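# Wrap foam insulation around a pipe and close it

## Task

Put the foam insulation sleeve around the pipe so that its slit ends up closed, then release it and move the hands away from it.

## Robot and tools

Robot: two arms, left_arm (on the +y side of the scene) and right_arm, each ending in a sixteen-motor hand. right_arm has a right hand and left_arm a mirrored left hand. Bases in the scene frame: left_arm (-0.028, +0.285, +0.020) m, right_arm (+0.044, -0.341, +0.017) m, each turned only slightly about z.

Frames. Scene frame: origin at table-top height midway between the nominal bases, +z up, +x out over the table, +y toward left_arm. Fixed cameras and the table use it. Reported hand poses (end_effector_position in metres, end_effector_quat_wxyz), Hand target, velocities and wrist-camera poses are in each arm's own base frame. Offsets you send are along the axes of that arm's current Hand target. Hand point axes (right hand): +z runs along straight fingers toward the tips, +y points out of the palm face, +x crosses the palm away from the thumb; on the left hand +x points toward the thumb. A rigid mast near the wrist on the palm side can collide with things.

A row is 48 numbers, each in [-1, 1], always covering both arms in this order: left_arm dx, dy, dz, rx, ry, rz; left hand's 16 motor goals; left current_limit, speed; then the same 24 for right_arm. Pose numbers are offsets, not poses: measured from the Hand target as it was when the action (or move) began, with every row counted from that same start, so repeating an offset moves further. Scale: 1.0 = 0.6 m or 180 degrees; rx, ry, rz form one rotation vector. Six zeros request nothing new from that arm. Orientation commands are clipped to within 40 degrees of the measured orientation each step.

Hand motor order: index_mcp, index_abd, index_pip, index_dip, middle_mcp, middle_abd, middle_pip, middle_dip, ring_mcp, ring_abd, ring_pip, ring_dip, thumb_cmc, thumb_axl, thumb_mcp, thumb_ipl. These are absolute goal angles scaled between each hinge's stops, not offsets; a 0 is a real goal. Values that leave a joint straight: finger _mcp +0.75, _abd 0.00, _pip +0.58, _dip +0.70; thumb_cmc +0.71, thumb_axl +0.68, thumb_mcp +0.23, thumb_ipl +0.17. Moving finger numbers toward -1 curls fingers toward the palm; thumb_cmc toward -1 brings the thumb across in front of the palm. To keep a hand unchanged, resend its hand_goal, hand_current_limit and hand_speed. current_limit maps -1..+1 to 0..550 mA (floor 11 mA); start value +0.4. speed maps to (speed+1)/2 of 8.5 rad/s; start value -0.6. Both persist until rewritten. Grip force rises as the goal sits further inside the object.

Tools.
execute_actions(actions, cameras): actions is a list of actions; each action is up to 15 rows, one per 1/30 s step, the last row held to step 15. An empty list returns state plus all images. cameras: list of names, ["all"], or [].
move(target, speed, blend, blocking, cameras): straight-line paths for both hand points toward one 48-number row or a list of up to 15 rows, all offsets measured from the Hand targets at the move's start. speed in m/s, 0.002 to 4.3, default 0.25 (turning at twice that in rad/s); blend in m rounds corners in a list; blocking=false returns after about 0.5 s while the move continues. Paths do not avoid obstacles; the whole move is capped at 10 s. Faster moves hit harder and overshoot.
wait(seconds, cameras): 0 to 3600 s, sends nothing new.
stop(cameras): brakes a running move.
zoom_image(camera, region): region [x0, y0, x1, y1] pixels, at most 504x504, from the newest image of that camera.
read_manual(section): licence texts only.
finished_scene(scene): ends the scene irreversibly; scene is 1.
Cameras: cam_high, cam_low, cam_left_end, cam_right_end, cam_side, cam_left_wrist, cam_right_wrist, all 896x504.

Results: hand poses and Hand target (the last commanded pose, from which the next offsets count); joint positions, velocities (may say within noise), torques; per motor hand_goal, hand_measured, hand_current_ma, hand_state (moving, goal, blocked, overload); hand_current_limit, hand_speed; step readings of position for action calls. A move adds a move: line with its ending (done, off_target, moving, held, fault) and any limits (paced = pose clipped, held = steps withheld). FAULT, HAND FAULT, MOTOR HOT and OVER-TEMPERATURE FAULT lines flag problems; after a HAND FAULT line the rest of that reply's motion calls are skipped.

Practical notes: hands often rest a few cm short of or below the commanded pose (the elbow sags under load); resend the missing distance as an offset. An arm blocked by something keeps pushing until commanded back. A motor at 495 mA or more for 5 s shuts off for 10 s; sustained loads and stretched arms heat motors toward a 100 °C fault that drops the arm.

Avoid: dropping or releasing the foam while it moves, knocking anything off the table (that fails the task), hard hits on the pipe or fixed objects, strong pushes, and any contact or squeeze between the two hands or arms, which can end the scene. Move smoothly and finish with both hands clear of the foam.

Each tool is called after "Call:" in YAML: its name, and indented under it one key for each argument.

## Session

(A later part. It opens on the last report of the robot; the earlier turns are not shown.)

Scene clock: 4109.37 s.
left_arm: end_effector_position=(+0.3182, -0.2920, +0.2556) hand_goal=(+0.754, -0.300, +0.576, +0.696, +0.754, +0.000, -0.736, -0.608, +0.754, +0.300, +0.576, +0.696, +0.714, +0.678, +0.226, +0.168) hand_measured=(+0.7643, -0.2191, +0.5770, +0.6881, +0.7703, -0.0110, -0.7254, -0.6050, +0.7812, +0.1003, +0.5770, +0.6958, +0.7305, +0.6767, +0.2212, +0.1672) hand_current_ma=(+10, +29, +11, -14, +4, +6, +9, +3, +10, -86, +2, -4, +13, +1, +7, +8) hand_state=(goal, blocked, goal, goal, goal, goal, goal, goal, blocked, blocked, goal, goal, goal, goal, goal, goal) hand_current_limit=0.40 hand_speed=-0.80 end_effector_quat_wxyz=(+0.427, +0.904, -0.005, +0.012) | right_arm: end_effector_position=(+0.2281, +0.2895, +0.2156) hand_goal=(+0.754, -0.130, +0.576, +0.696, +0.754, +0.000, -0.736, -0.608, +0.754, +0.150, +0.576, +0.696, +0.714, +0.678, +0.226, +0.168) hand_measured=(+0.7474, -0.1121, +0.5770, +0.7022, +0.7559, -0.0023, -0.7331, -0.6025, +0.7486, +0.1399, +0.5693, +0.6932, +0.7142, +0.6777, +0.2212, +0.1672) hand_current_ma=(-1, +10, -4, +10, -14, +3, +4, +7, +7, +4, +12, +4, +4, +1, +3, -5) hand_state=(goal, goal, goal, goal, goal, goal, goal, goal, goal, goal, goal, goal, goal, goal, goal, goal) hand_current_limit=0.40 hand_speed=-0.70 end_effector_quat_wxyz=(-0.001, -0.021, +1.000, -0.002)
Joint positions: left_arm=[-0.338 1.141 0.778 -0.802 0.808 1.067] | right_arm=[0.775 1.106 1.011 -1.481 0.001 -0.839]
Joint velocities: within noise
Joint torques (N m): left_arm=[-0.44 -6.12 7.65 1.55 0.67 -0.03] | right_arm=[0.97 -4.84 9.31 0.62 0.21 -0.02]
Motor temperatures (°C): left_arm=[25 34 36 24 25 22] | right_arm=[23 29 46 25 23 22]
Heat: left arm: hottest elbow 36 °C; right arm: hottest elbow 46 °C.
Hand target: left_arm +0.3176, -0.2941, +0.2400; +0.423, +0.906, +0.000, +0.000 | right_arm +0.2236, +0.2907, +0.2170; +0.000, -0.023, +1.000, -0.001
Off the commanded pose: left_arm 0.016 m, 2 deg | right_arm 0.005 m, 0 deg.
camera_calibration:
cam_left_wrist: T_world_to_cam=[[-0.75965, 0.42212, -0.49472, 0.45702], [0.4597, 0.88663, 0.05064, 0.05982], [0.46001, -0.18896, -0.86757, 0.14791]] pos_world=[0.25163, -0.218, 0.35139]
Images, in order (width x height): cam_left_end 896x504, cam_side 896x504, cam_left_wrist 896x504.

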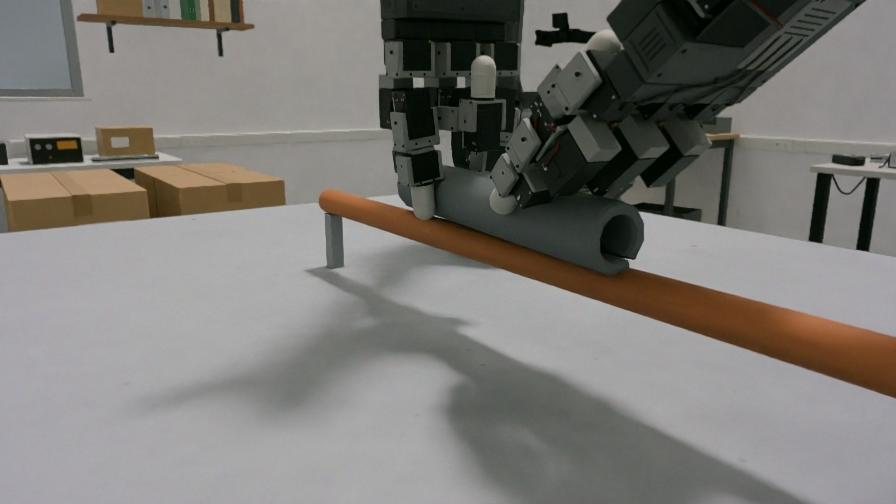

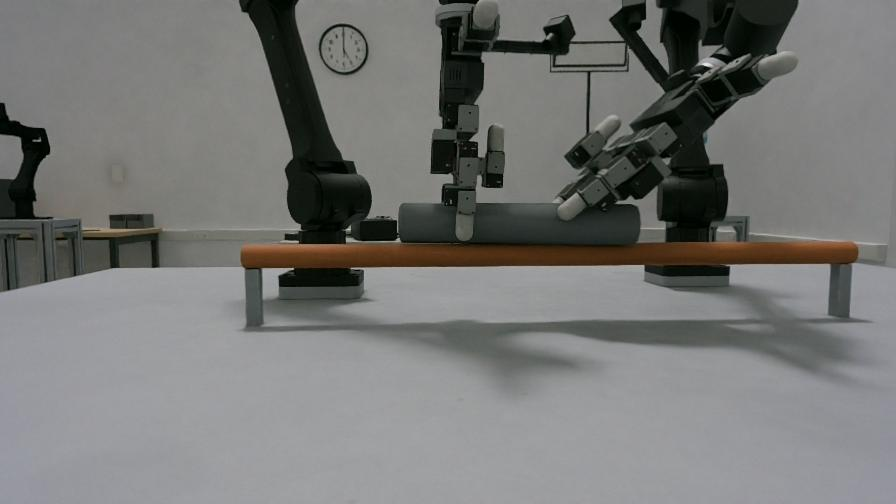

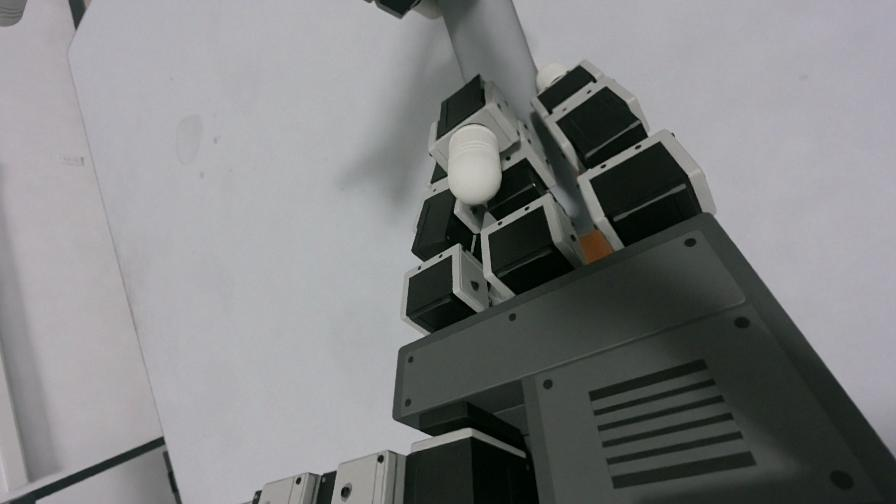

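Call:
move:
  target:
    - [0,0,0,0,0,0,0.754,0.1,0.576,0.696,0.754,0,-0.737,-0.609,0.754,-0.15,0.576,0.696,0.714,0.678,0.226,0.168,0.4,-0.6, 0,0,0,0,0,0,0.754,-0.13,0.576,0.696,0.754,0,-0.737,-0.609,0.754,0.15,0.576,0.696,0.714,0.678,0.226,0.168,0.4,-0.7]
    - [0,0.0511,-0.0428,0,0,0,0.754,0.1,0.576,0.696,0.754,0,-0.737,-0.609,0.754,-0.15,0.576,0.696,0.714,0.678,0.226,0.168,0.4,-0.6, 0,0,0,0,0,0,0.754,-0.13,0.576,0.696,0.754,0,-0.737,-0.609,0.754,0.15,0.576,0.696,0.714,0.678,0.226,0.168,0.4,-0.7]
    - [0,-0.0559,-0.1706,-0.0556,0,0,1,0.1,0.576,0.696,1,0,1,-0.5,1,-0.15,0.576,0.696,0.714,0.678,0.226,0.168,0.4,-0.6, 0,0,0,0,0,0,0.754,-0.13,0.576,0.696,0.754,0,-0.737,-0.609,0.754,0.15,0.576,0.696,0.714,0.678,0.226,0.168,0.4,-0.7]
  speed: 0.1
  cameras: ["cam_left_end","cam_side"]

Scene clock: 4125.30 s.
left_arm: end_effector_position=(+0.3135, -0.1958, +0.2825) hand_goal=(+1.000, +0.100, +0.576, +0.696, +1.000, +0.000, +1.000, -0.500, +1.000, -0.150, +0.576, +0.696, +0.714, +0.678, +0.226, +0.168) hand_measured=(+0.9995, +0.1076, +0.5859, +0.6958, +1.0000, -0.0096, +0.9747, -0.5006, +1.0000, -0.1400, +0.5872, +0.7022, +0.7330, +0.6777, +0.2212, +0.1681) hand_current_ma=(+3, +8, +12, -9, -1, +4, -6, +3, +2, +12, +4, -8, +16, -2, +3, +6) hand_state=(goal, goal, goal, goal, goal, goal, blocked, goal, goal, goal, goal, goal, goal, goal, goal, goal) hand_current_limit=0.40 hand_speed=-0.60 end_effector_quat_wxyz=(+0.500, +0.866, -0.002, +0.005) | right_arm: end_effector_position=(+0.2281, +0.2895, +0.2156) hand_goal=(+0.754, -0.130, +0.576, +0.696, +0.754, +0.000, -0.736, -0.608, +0.754, +0.150, +0.576, +0.696, +0.714, +0.678, +0.226, +0.168) hand_measured=(+0.7486, -0.1136, +0.5718, +0.6971, +0.7559, -0.0008, -0.7318, -0.6025, +0.7474, +0.1399, +0.5705, +0.6932, +0.7142, +0.6777, +0.2212, +0.1681) hand_current_ma=(-1, +11, -5, +9, -4, +4, -1, +8, +4, +4, +8, +10, +1, -1, +3, -4) hand_state=(goal, goal, goal, goal, goal, goal, goal, goal, goal, goal, goal, goal, goal, goal, goal, goal) hand_current_limit=0.40 hand_speed=-0.70 end_effector_quat_wxyz=(-0.001, -0.021, +1.000, -0.002)
Joint positions: left_arm=[-0.009 1.156 0.794 -1.182 1.048 1.551] | right_arm=[0.775 1.106 1.011 -1.481 0.001 -0.839]
Joint torques (N m): left_arm=[0.85 -6.07 9.13 -0.18 1.03 0.17] | right_arm=[0.85 -4.84 9.32 0.61 0.2 -0.01]
Heat: left arm: hottest elbow 36 °C; right arm: hottest elbow 45 °C.
Hand target: left_arm +0.3177, -0.1940, +0.2801; +0.500, +0.866, +0.000, +0.000 | right_arm +0.2236, +0.2907, +0.2170; +0.000, -0.023, +1.000, -0.001
Off the commanded pose: left_arm 0.005 m, 1 deg | right_arm 0.005 m, 0 deg.
move: done

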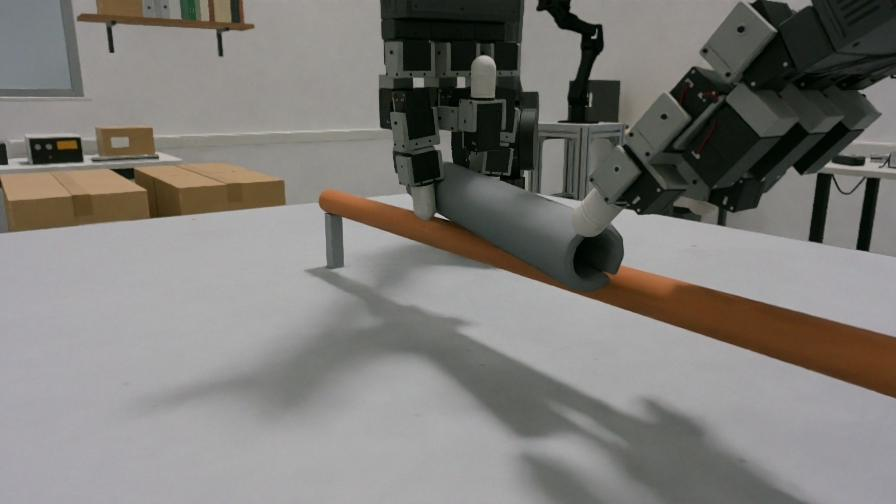

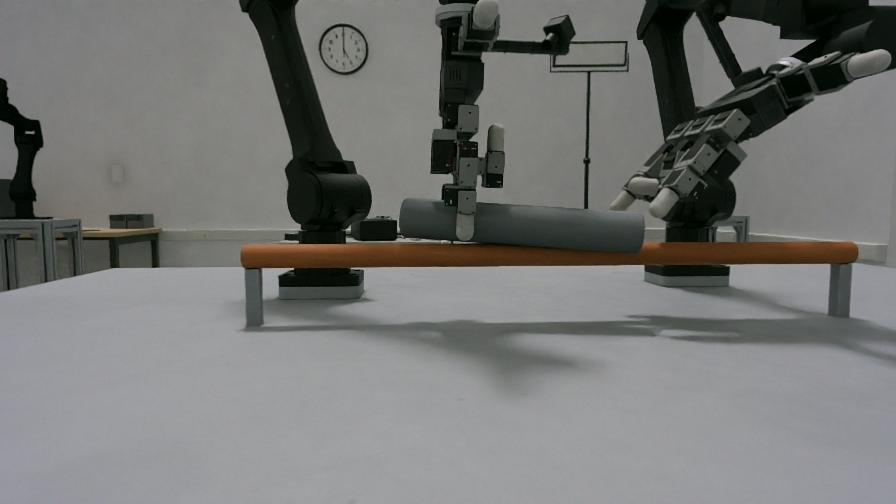

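Call:
zoom_image:
  camera: "cam_left_end"
  region: [400, 140, 700, 320]

Call:
wait:
  seconds: 0.5
  cameras: ["cam_high", "cam_low", "cam_right_end", "cam_left_wrist"]

Scaled by 1.680 from the camera's image (finer frame: 1280x720).

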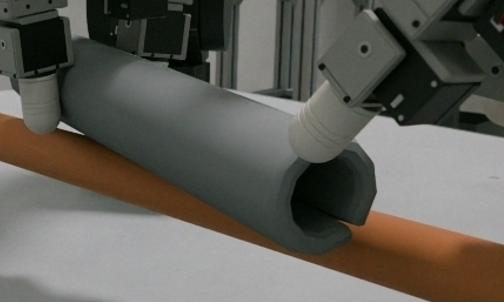

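Scene clock: 4132.23 s.
left_arm: end_effector_position=(+0.3135, -0.1958, +0.2825) hand_goal=(+1.000, +0.100, +0.576, +0.696, +1.000, +0.000, +1.000, -0.500, +1.000, -0.150, +0.576, +0.696, +0.714, +0.678, +0.226, +0.168) hand_measured=(+0.9995, +0.1076, +0.5872, +0.6958, +0.9995, -0.0110, +0.9747, -0.5018, +1.0000, -0.1400, +0.5872, +0.7022, +0.7330, +0.6777, +0.2212, +0.1672) hand_current_ma=(+5, +4, +15, -4, +1, +7, -3, +1, +4, +11, +6, -4, +12, +3, +1, +9) hand_state=(goal, goal, goal, goal, goal, goal, blocked, goal, goal, goal, goal, goal, goal, goal, goal, goal) hand_current_limit=0.40 hand_speed=-0.60 end_effector_quat_wxyz=(+0.500, +0.866, -0.002, +0.005) | right_arm: end_effector_position=(+0.2281, +0.2895, +0.2156) hand_goal=(+0.754, -0.130, +0.576, +0.696, +0.754, +0.000, -0.736, -0.608, +0.754, +0.150, +0.576, +0.696, +0.714, +0.678, +0.226, +0.168) hand_measured=(+0.7486, -0.1136, +0.5718, +0.6971, +0.7571, -0.0023, -0.7331, -0.6038, +0.7486, +0.1399, +0.5693, +0.6932, +0.7142, +0.6767, +0.2212, +0.1681) hand_current_ma=(-1, +13, -8, +6, -8, +6, +1, +9, +11, +2, +9, +11, +2, -1, +4, -8) hand_state=(goal, goal, goal, goal, goal, goal, goal, goal, goal, goal, goal, goal, goal, goal, goal, goal) hand_current_limit=0.40 hand_speed=-0.70 end_effector_quat_wxyz=(-0.001, -0.021, +1.000, -0.002)
Joint positions: left_arm=[-0.009 1.156 0.794 -1.182 1.048 1.551] | right_arm=[0.775 1.106 1.011 -1.481 0.001 -0.839]
Joint torques (N m): left_arm=[0.85 -5.95 9.1 -0.13 1.01 0.17] | right_arm=[0.97 -4.78 9.31 0.62 0.2 -0.02]
Heat: left arm: hottest elbow 36 °C; right arm: hottest elbow 45 °C.
Hand target: left_arm +0.3177, -0.1940, +0.2801; +0.500, +0.866, +0.000, +0.000 | right_arm +0.2236, +0.2907, +0.2170; +0.000, -0.023, +1.000, -0.001
Off the commanded pose: left_arm 0.005 m, 1 deg | right_arm 0.005 m, 0 deg.
wait: 0.50 s; at rest from the start
cam_left_wrist: T_world_to_cam=[[-0.76593, 0.33891, -0.54635, 0.4264], [0.46259, 0.88066, -0.10222, 0.01644], [0.4465, -0.33103, -0.8313, 0.15782]] pos_world=[0.24852, -0.10675, 0.36584]

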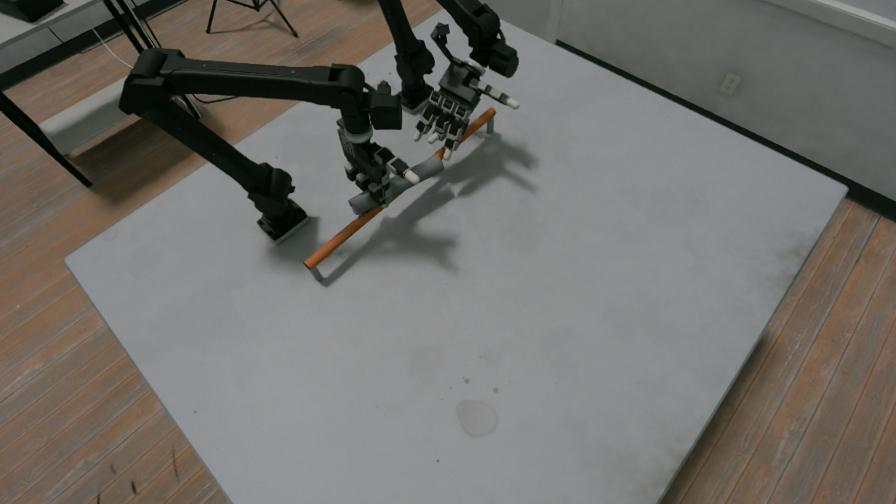

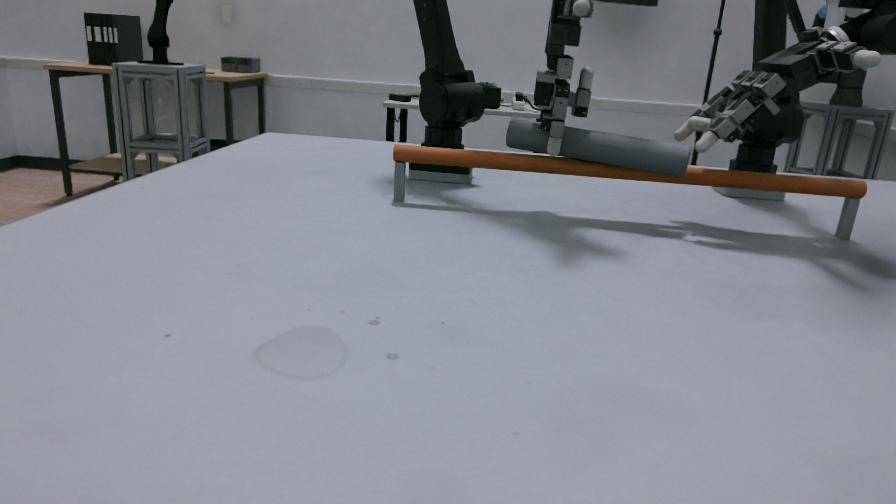

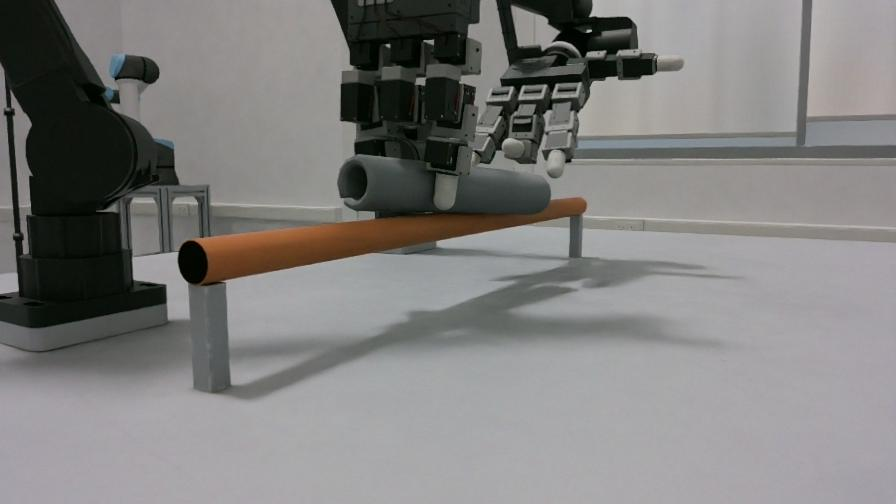

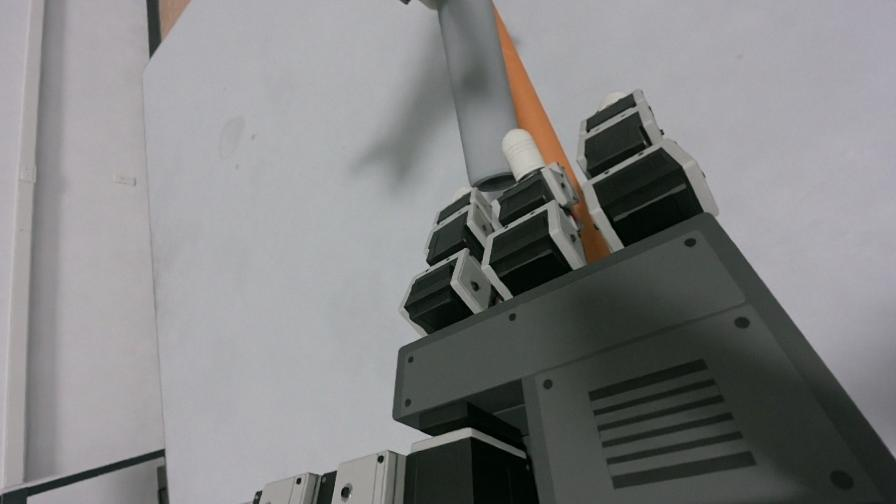

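Call:
move:
  target:
    - [0.04,-0.0292,-0.0505,0,0,0,0.754,0,0.576,0.696,1,0,1,-0.55,0.754,-0.15,0.576,0.696,0.714,0.678,0.226,0.168,0.4,-0.6, 0,0,0,0,0,0,0.754,-0.13,0.576,0.696,0.754,0,-0.737,-0.609,0.754,0.15,0.576,0.696,0.714,0.678,0.226,0.168,0.4,-0.7]
    - [0.04,-0.1086,-0.0047,0,0,0,0.754,0,0.576,0.696,1,0,1,-0.48,0.754,-0.15,0.576,0.696,0.714,0.678,0.226,0.168,0.4,-0.6, 0,0,0,0,0,0,0.754,-0.13,0.576,0.696,0.754,0,-0.737,-0.609,0.754,0.15,0.576,0.696,0.714,0.678,0.226,0.168,0.4,-0.7]
  speed: 0.1
  cameras: ["cam_left_end","cam_side","cam_right_end","cam_left_wrist"]

Scene clock: 4182.50 s.
left_arm: end_effector_position=(+0.3419, -0.1606, +0.2350) hand_goal=(+0.754, +0.000, +0.576, +0.696, +1.000, +0.000, +1.000, -0.480, +0.754, -0.150, +0.576, +0.696, +0.714, +0.678, +0.226, +0.168) hand_measured=(+0.8005, +0.0095, +0.5872, +0.6958, +0.9995, -0.0096, +0.9747, -0.4827, +0.8041, -0.1400, +0.5872, +0.7022, +0.7330, +0.6767, +0.2212, +0.1681) hand_current_ma=(+32, +9, +10, -11, -10, +4, -2, +2, +27, +6, +3, -7, +13, -1, +5, +14) hand_state=(blocked, goal, goal, goal, goal, goal, blocked, goal, blocked, goal, goal, goal, goal, goal, goal, goal) hand_current_limit=0.40 hand_speed=-0.60 end_effector_quat_wxyz=(+0.500, +0.866, -0.003, +0.005) | right_arm: end_effector_position=(+0.2281, +0.2895, +0.2156) hand_goal=(+0.754, -0.130, +0.576, +0.696, +0.754, +0.000, -0.736, -0.608, +0.754, +0.150, +0.576, +0.696, +0.714, +0.678, +0.226, +0.168) hand_measured=(+0.7486, -0.1121, +0.5718, +0.6971, +0.7559, -0.0008, -0.7331, -0.6025, +0.7486, +0.1399, +0.5693, +0.6932, +0.7142, +0.6777, +0.2222, +0.1681) hand_current_ma=(-1, +10, -8, +8, -8, +3, +2, +11, +7, +0, +13, +9, +1, -2, +4, -4) hand_state=(goal, goal, goal, goal, goal, goal, goal, goal, goal, goal, goal, goal, goal, goal, goal, goal) hand_current_limit=0.40 hand_speed=-0.70 end_effector_quat_wxyz=(-0.001, -0.021, +1.000, -0.002)
Joint positions: left_arm=[0.102 1.346 0.813 -1.2 1.04 1.773] | right_arm=[0.775 1.106 1.011 -1.481 0.001 -0.839]
Joint torques (N m): left_arm=[0.26 -7.94 6.63 0.27 0.95 0.14] | right_arm=[0.97 -4.89 9.31 0.61 0.2 -0.02]
Heat: left arm: hottest elbow 37 °C; right arm: hottest elbow 45 °C.
Hand target: left_arm +0.3415, -0.1590, +0.2251; +0.500, +0.866, +0.000, +0.000 | right_arm +0.2236, +0.2907, +0.2170; +0.000, -0.023, +1.000, -0.001
Off the commanded pose: left_arm 0.010 m, 1 deg | right_arm 0.005 m, 0 deg.
move: done
cam_left_wrist: T_world_to_cam=[[-0.76485, 0.33944, -0.54753, 0.41022], [0.46304, 0.88057, -0.10092, -0.03315], [0.44788, -0.33072, -0.83068, 0.11674]] pos_world=[0.27682, -0.07145, 0.31823]
Images, in order (width x height): cam_left_end 896x504, cam_right_end 896x504, cam_side 896x504, cam_left_wrist 896x504.

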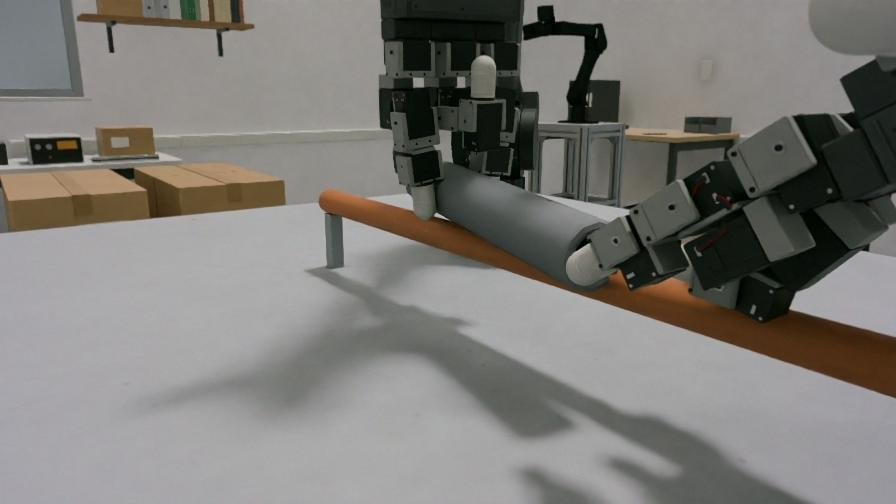

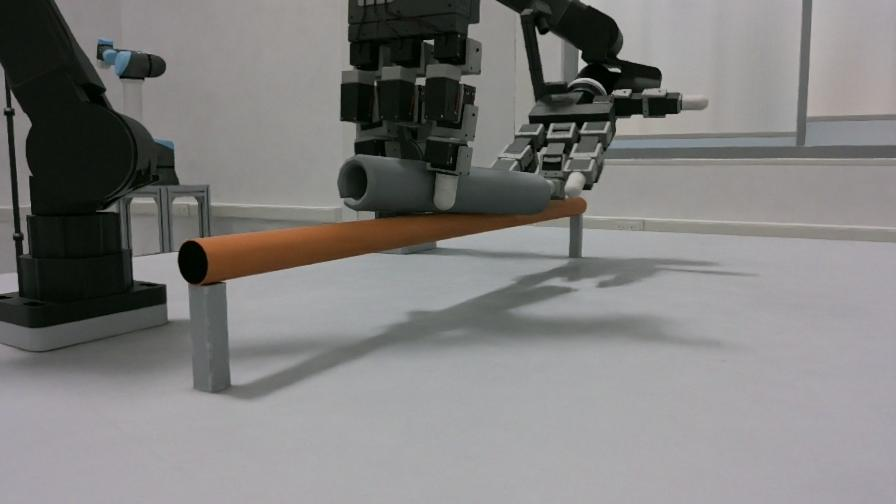

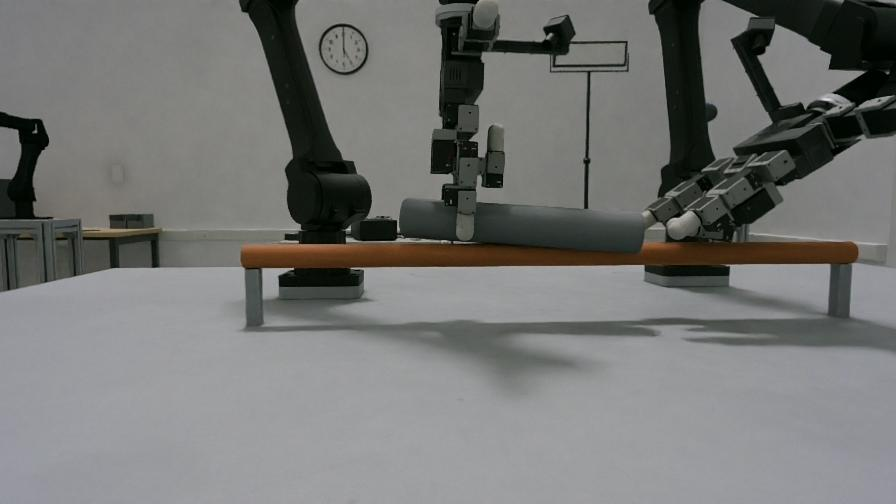

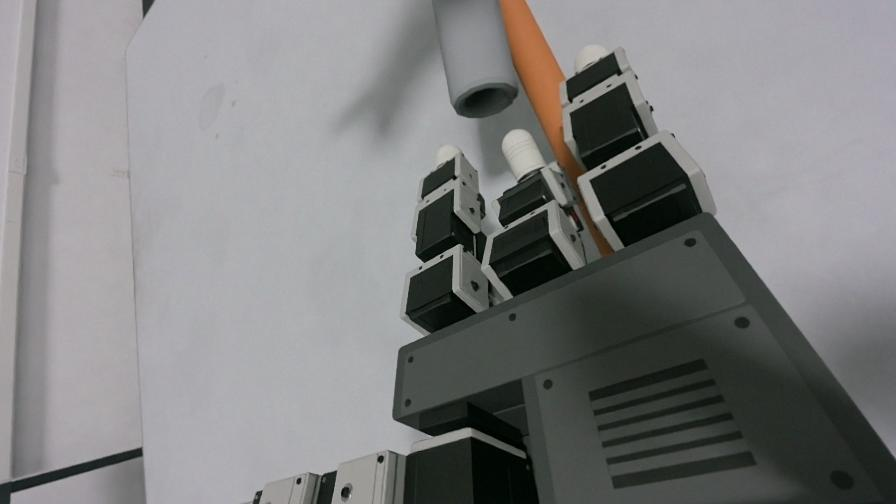

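Call:
move:
  target: [0.004,0.0238,0.0498,0,0,0,0.754,0,0.576,0.696,1,0,1,-0.48,0.754,-0.15,0.576,0.696,0.714,0.678,0.226,0.168,0.4,-0.6, 0,0,0,0,0,0,0.754,-0.13,0.576,0.696,0.754,0,-0.737,-0.609,0.754,0.15,0.576,0.696,0.714,0.678,0.226,0.168,0.4,-0.7]
  speed: 0.06
  cameras: ["cam_left_end","cam_side","cam_left_wrist"]

Scene clock: 4203.13 s.
left_arm: end_effector_position=(+0.3480, -0.1899, +0.2237) hand_goal=(+0.754, +0.000, +0.576, +0.696, +1.000, +0.000, +1.000, -0.480, +0.754, -0.150, +0.576, +0.696, +0.714, +0.678, +0.226, +0.168) hand_measured=(+0.7993, +0.0095, +0.5872, +0.6958, +0.9995, -0.0096, +0.9747, -0.4827, +0.8041, -0.1400, +0.5872, +0.7022, +0.7330, +0.6767, +0.2212, +0.1672) hand_current_ma=(+30, +2, +11, -12, -3, +1, -4, +3, +26, +11, +3, -3, +9, -4, +5, +11) hand_state=(blocked, goal, goal, goal, goal, goal, blocked, goal, blocked, goal, goal, goal, goal, goal, goal, goal) hand_current_limit=0.40 hand_speed=-0.60 end_effector_quat_wxyz=(+0.500, +0.866, -0.001, +0.001) | right_arm: end_effector_position=(+0.2281, +0.2895, +0.2156) hand_goal=(+0.754, -0.130, +0.576, +0.696, +0.754, +0.000, -0.736, -0.608, +0.754, +0.150, +0.576, +0.696, +0.714, +0.678, +0.226, +0.168) hand_measured=(+0.7498, -0.1151, +0.5731, +0.6958, +0.7559, -0.0023, -0.7331, -0.6038, +0.7486, +0.1399, +0.5693, +0.6920, +0.7142, +0.6777, +0.2222, +0.1672) hand_current_ma=(-2, +9, -7, +11, -9, +8, +4, +7, +7, +2, +7, +8, +0, -1, +4, -4) hand_state=(goal, goal, goal, goal, goal, goal, goal, goal, goal, goal, goal, goal, goal, goal, goal, goal) hand_current_limit=0.40 hand_speed=-0.70 end_effector_quat_wxyz=(-0.001, -0.021, +1.000, -0.002)
Joint positions: left_arm=[0.01 1.346 0.782 -1.023 1.047 1.592] | right_arm=[0.775 1.106 1.011 -1.481 0.001 -0.839]
Joint torques (N m): left_arm=[-0.56 -10.64 6.5 0.57 1.09 -0.11] | right_arm=[0.97 -4.84 9.29 0.57 0.2 -0.02]
Heat: left arm: hottest elbow 37 °C; right arm: hottest elbow 45 °C.
Hand target: left_arm +0.3440, -0.1920, +0.2225; +0.500, +0.866, +0.000, +0.000 | right_arm +0.2236, +0.2907, +0.2170; +0.000, -0.023, +1.000, -0.001
Off the commanded pose: left_arm 0.005 m, 0 deg | right_arm 0.005 m, 0 deg.
move: done
cam_left_wrist: T_world_to_cam=[[-0.76995, 0.34045, -0.53969, 0.41881], [0.46275, 0.88026, -0.10489, -0.01025], [0.43936, -0.3305, -0.8353, 0.09899]] pos_world=[0.28371, -0.10085, 0.30763]

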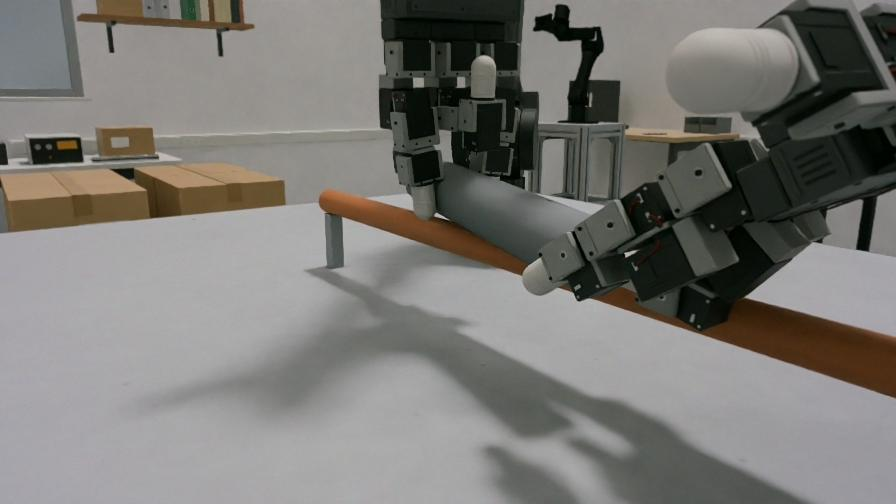

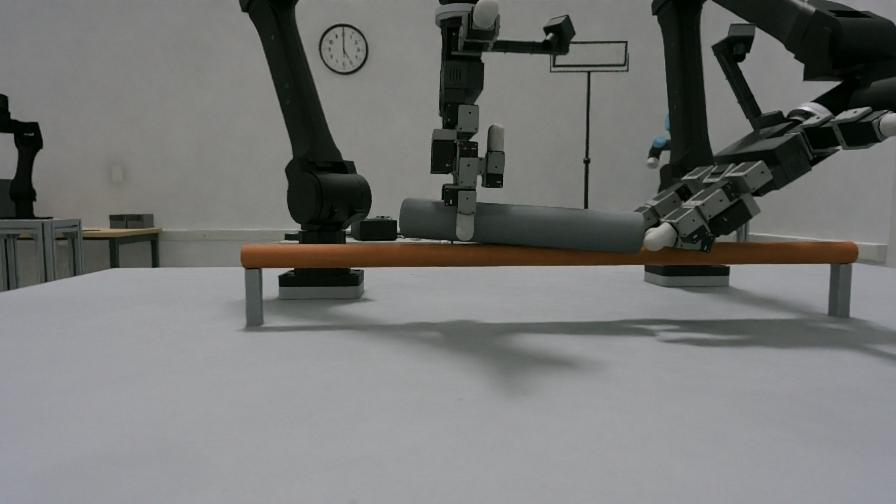

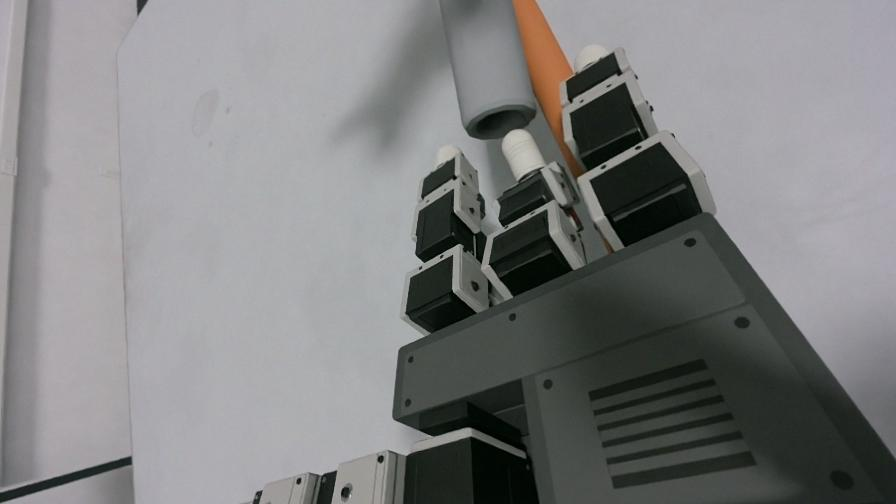

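Call:
zoom_image:
  camera: "cam_left_wrist"
  region: [400, 60, 620, 220]

Call:
zoom_image:
  camera: "cam_side"
  region: [560, 150, 780, 290]

Scaled by 2.291 from the camera's image (finer frame: 1280x720).

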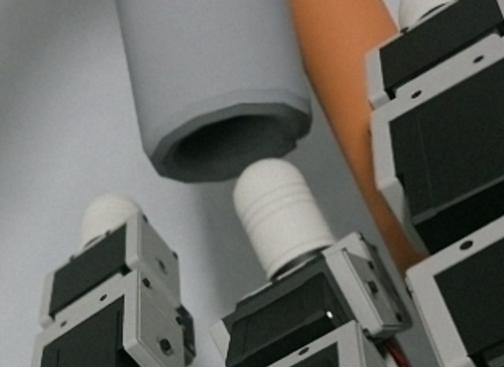

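Scaled by 2.291 from the camera's image (finer frame: 1280x720).

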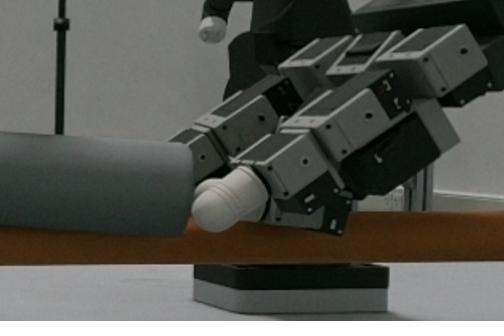

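Call:
move:
  target: [0.0,0.0222,0.0218,0,0,0,0.754,0,0.576,0.696,1,0,1,-0.48,0.754,-0.15,0.576,0.696,0.714,0.678,0.226,0.168,0.4,-0.6, 0,0,0,0,0,0,0.754,-0.13,0.576,0.696,0.754,0,-0.737,-0.609,0.754,0.15,0.576,0.696,0.714,0.678,0.226,0.168,0.4,-0.7]
  speed: 0.06
  cameras: ["cam_left_end","cam_side","cam_left_wrist"]

Call:
zoom_image:
  camera: "cam_left_wrist"
  region: [400, 60, 620, 220]

Call:
zoom_image:
  camera: "cam_side"
  region: [560, 150, 780, 290]

Scene clock: 4238.47 s.
left_arm: end_effector_position=(+0.3483, -0.2082, +0.2284) hand_goal=(+0.754, +0.000, +0.576, +0.696, +1.000, +0.000, +1.000, -0.480, +0.754, -0.150, +0.576, +0.696, +0.714, +0.678, +0.226, +0.168) hand_measured=(+0.7993, +0.0095, +0.5859, +0.6958, +0.9995, -0.0096, +0.9747, -0.4815, +0.8029, -0.1400, +0.5872, +0.7022, +0.7330, +0.6777, +0.2212, +0.1672) hand_current_ma=(+33, +9, +15, -9, -6, -1, -4, -4, +24, +6, +4, -6, +14, -4, +1, +13) hand_state=(blocked, goal, goal, goal, goal, goal, blocked, goal, blocked, goal, goal, goal, goal, goal, goal, goal) hand_current_limit=0.40 hand_speed=-0.60 end_effector_quat_wxyz=(+0.501, +0.866, +0.000, +0.000) | right_arm: end_effector_position=(+0.2281, +0.2895, +0.2156) hand_goal=(+0.754, -0.130, +0.576, +0.696, +0.754, +0.000, -0.736, -0.608, +0.754, +0.150, +0.576, +0.696, +0.714, +0.678, +0.226, +0.168) hand_measured=(+0.7486, -0.1121, +0.5718, +0.6971, +0.7571, -0.0008, -0.7318, -0.6038, +0.7486, +0.1399, +0.5705, +0.6920, +0.7154, +0.6777, +0.2212, +0.1681) hand_current_ma=(-2, +10, -8, +12, -12, +3, +1, +11, +7, +2, +6, +9, +3, -1, +4, -5) hand_state=(goal, goal, goal, goal, goal, goal, goal, goal, goal, goal, goal, goal, goal, goal, goal, goal) hand_current_limit=0.40 hand_speed=-0.70 end_effector_quat_wxyz=(-0.001, -0.021, +1.000, -0.002)
Joint positions: left_arm=[-0.046 1.322 0.773 -0.944 1.047 1.48] | right_arm=[0.775 1.106 1.011 -1.481 0.001 -0.839]
Joint torques (N m): left_arm=[-0.38 -10.64 6.71 0.84 0.98 -0.11] | right_arm=[0.91 -4.84 9.29 0.61 0.2 -0.02]
Heat: left arm: hottest elbow 35 °C; right arm: hottest elbow 45 °C.
Hand target: left_arm +0.3441, -0.2101, +0.2275; +0.500, +0.866, +0.000, +0.000 | right_arm +0.2236, +0.2907, +0.2170; +0.000, -0.023, +1.000, -0.001
Off the commanded pose: left_arm 0.005 m, 0 deg | right_arm 0.005 m, 0 deg.
move: done
cam_left_wrist: T_world_to_cam=[[-0.77151, 0.33969, -0.53794, 0.42781], [0.46256, 0.88002, -0.10771, 0.0069], [0.43681, -0.33194, -0.83607, 0.09743]] pos_world=[0.28431, -0.11905, 0.31234]

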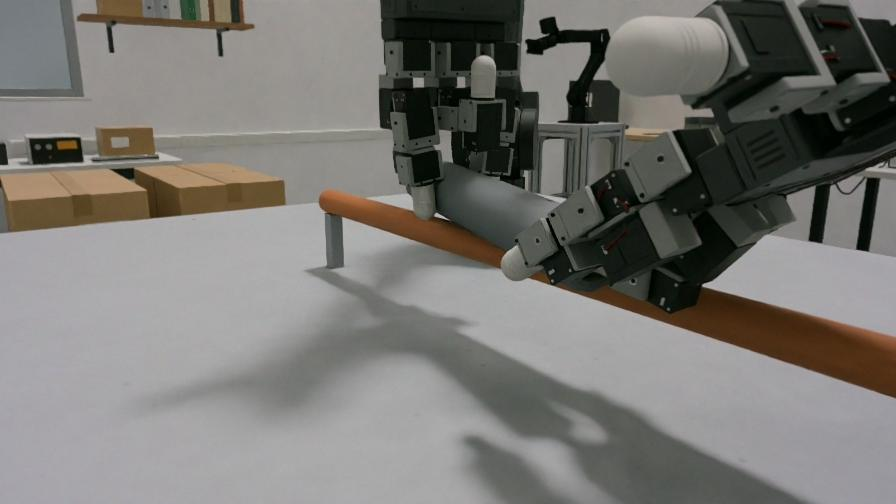

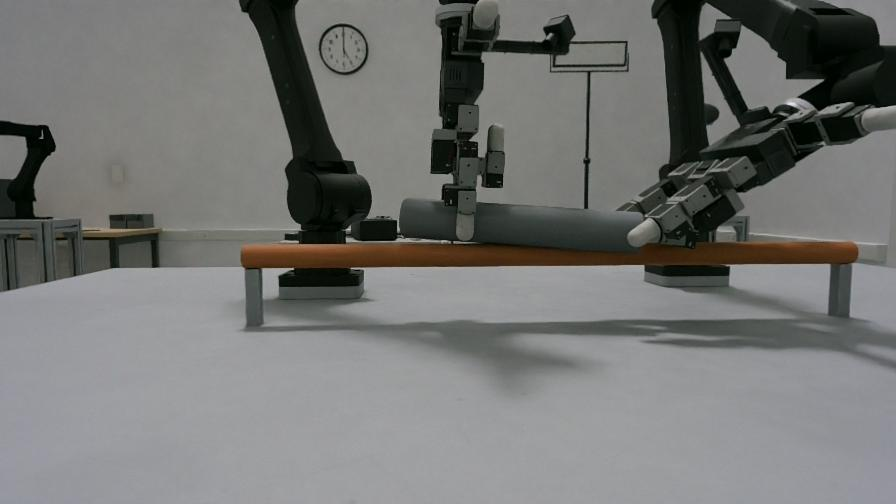

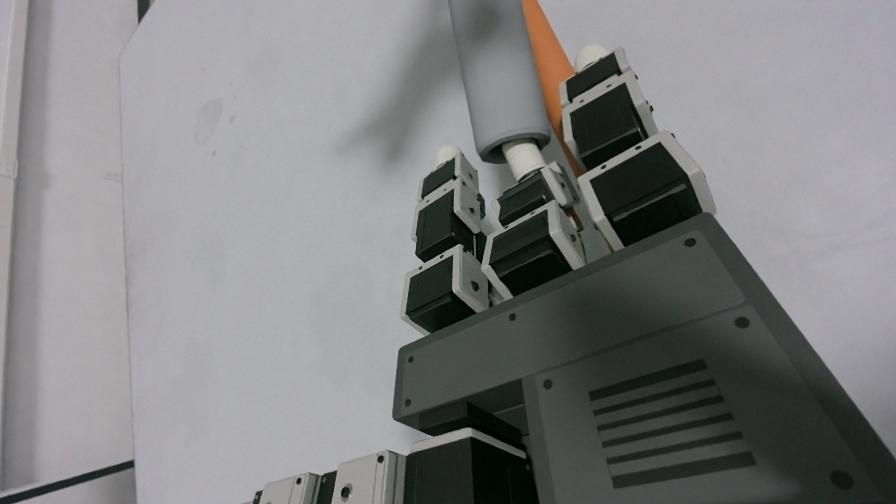

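Scaled by 2.291 from the camera's image (finer frame: 1280x720).

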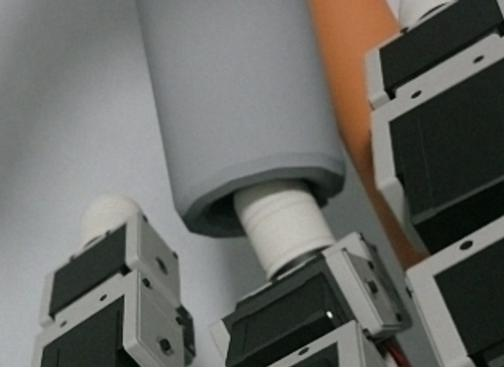

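Scaled by 2.291 from the camera's image (finer frame: 1280x720).

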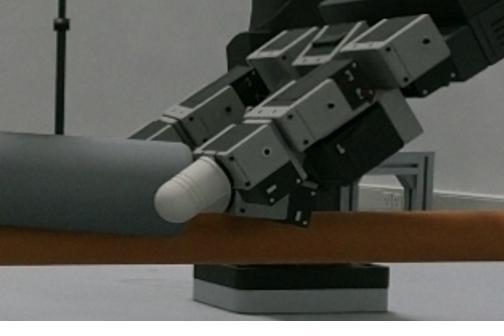

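Call:
move:
  target: [0.005,0.0125,0.0180,0,0,0,0.754,0,0.576,0.696,1,0,1,-0.48,0.754,-0.15,0.576,0.696,0.714,0.678,0.226,0.168,0.4,-0.6, 0,0,0,0,0,0,0.754,-0.13,0.576,0.696,0.754,0,-0.737,-0.609,0.754,0.15,0.576,0.696,0.714,0.678,0.226,0.168,0.4,-0.7]
  speed: 0.06
  cameras: ["cam_left_end","cam_side","cam_left_wrist","cam_right_end"]

Call:
zoom_image:
  camera: "cam_left_wrist"
  region: [400, 60, 620, 220]

Call:
zoom_image:
  camera: "cam_side"
  region: [560, 150, 780, 290]

Scene clock: 4244.60 s.
left_arm: end_effector_position=(+0.3517, -0.2215, +0.2305) hand_goal=(+0.754, +0.000, +0.576, +0.696, +1.000, +0.000, +1.000, -0.480, +0.754, -0.150, +0.576, +0.696, +0.714, +0.678, +0.226, +0.168) hand_measured=(+0.7993, +0.0095, +0.5872, +0.6958, +1.0000, -0.0096, +0.9735, -0.4827, +0.8029, -0.1400, +0.5872, +0.7022, +0.7330, +0.6777, +0.2212, +0.1681) hand_current_ma=(+30, +5, +9, -8, -9, +7, -1, +7, +30, +7, +3, +0, +14, +1, +5, +7) hand_state=(blocked, goal, goal, goal, goal, goal, blocked, goal, blocked, goal, goal, goal, goal, goal, goal, goal) hand_current_limit=0.40 hand_speed=-0.60 end_effector_quat_wxyz=(+0.501, +0.865, -0.001, +0.000) | right_arm: end_effector_position=(+0.2281, +0.2895, +0.2156) hand_goal=(+0.754, -0.130, +0.576, +0.696, +0.754, +0.000, -0.736, -0.608, +0.754, +0.150, +0.576, +0.696, +0.714, +0.678, +0.226, +0.168) hand_measured=(+0.7498, -0.1136, +0.5731, +0.6958, +0.7559, -0.0008, -0.7331, -0.6025, +0.7486, +0.1399, +0.5705, +0.6920, +0.7142, +0.6777, +0.2212, +0.1672) hand_current_ma=(+4, +9, -6, +8, -11, +3, +0, +8, +7, +1, +11, +11, +1, +0, +3, -3) hand_state=(goal, goal, goal, goal, goal, goal, goal, goal, goal, goal, goal, goal, goal, goal, goal, goal) hand_current_limit=0.40 hand_speed=-0.70 end_effector_quat_wxyz=(-0.001, -0.021, +1.000, -0.002)
Joint positions: left_arm=[-0.085 1.318 0.773 -0.879 1.044 1.402] | right_arm=[0.775 1.106 1.011 -1.481 0.001 -0.839]
Joint torques (N m): left_arm=[-0.56 -10.99 6.68 0.98 0.87 -0.08] | right_arm=[0.91 -4.72 9.31 0.61 0.2 -0.02]
Heat: left arm: hottest elbow 35 °C; right arm: hottest elbow 45 °C.
Hand target: left_arm +0.3470, -0.2232, +0.2286; +0.500, +0.866, +0.000, +0.000 | right_arm +0.2236, +0.2907, +0.2170; +0.000, -0.023, +1.000, -0.001
Off the commanded pose: left_arm 0.005 m, 0 deg | right_arm 0.005 m, 0 deg.
move: done
cam_left_wrist: T_world_to_cam=[[-0.77045, 0.33911, -0.53983, 0.43604], [0.46322, 0.87957, -0.10859, 0.01713], [0.43799, -0.33372, -0.83474, 0.09223]] pos_world=[0.28761, -0.13215, 0.31424]
Images, in order (width x height): cam_left_end 896x504, cam_right_end 896x504, cam_side 896x504, cam_left_wrist 896x504.

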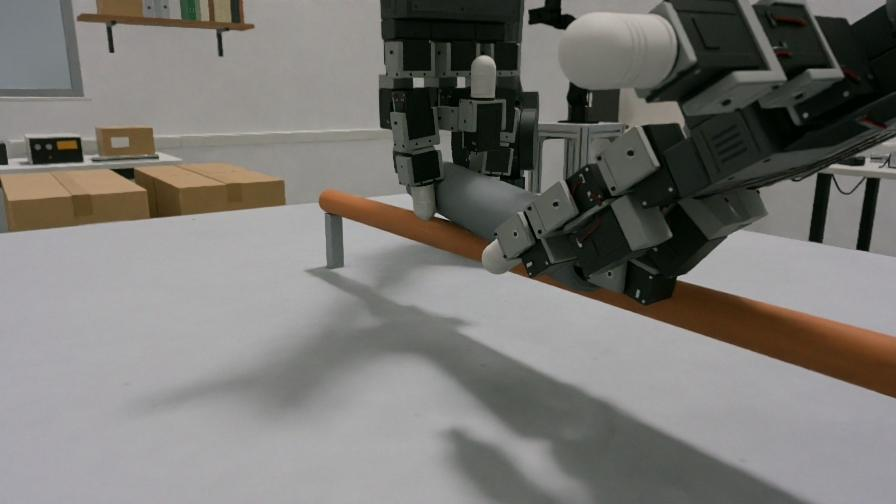

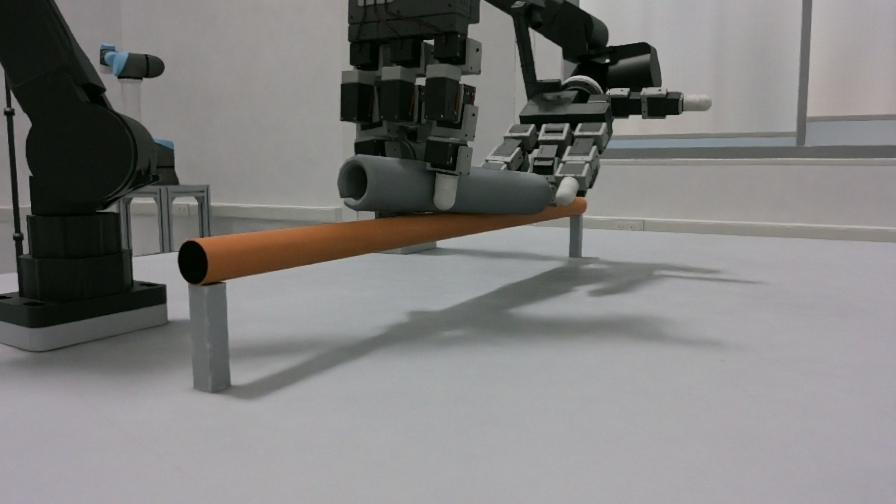

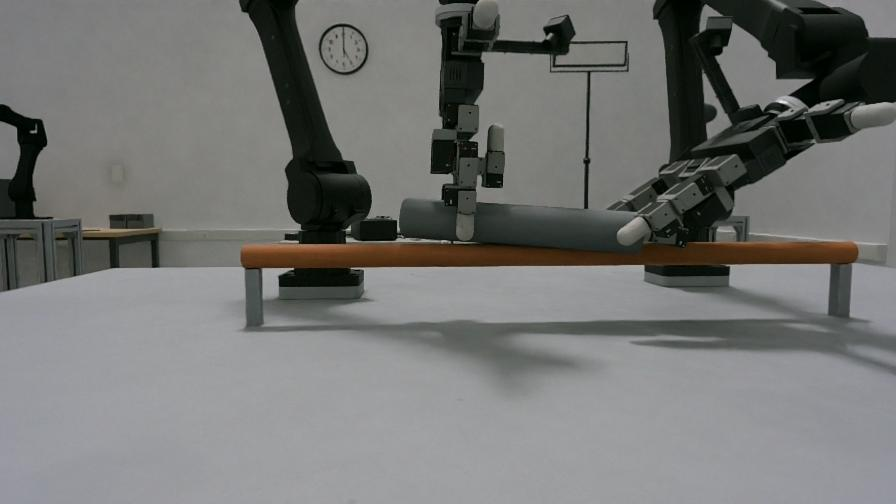

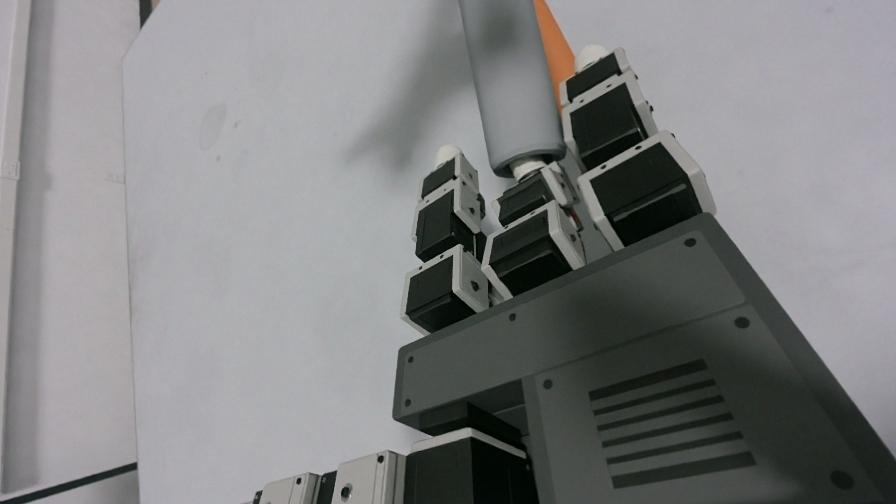

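Scaled by 2.291 from the camera's image (finer frame: 1280x720).

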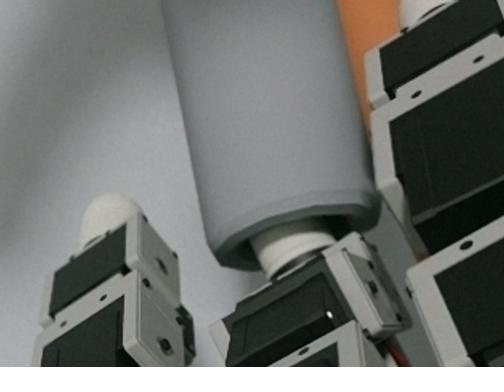

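Scaled by 2.291 from the camera's image (finer frame: 1280x720).

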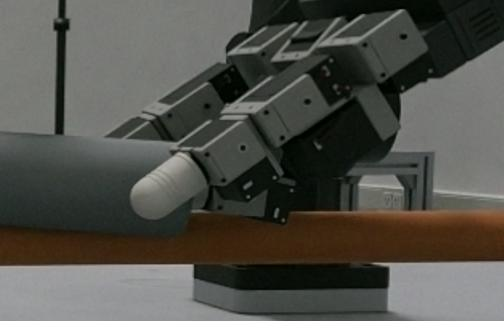

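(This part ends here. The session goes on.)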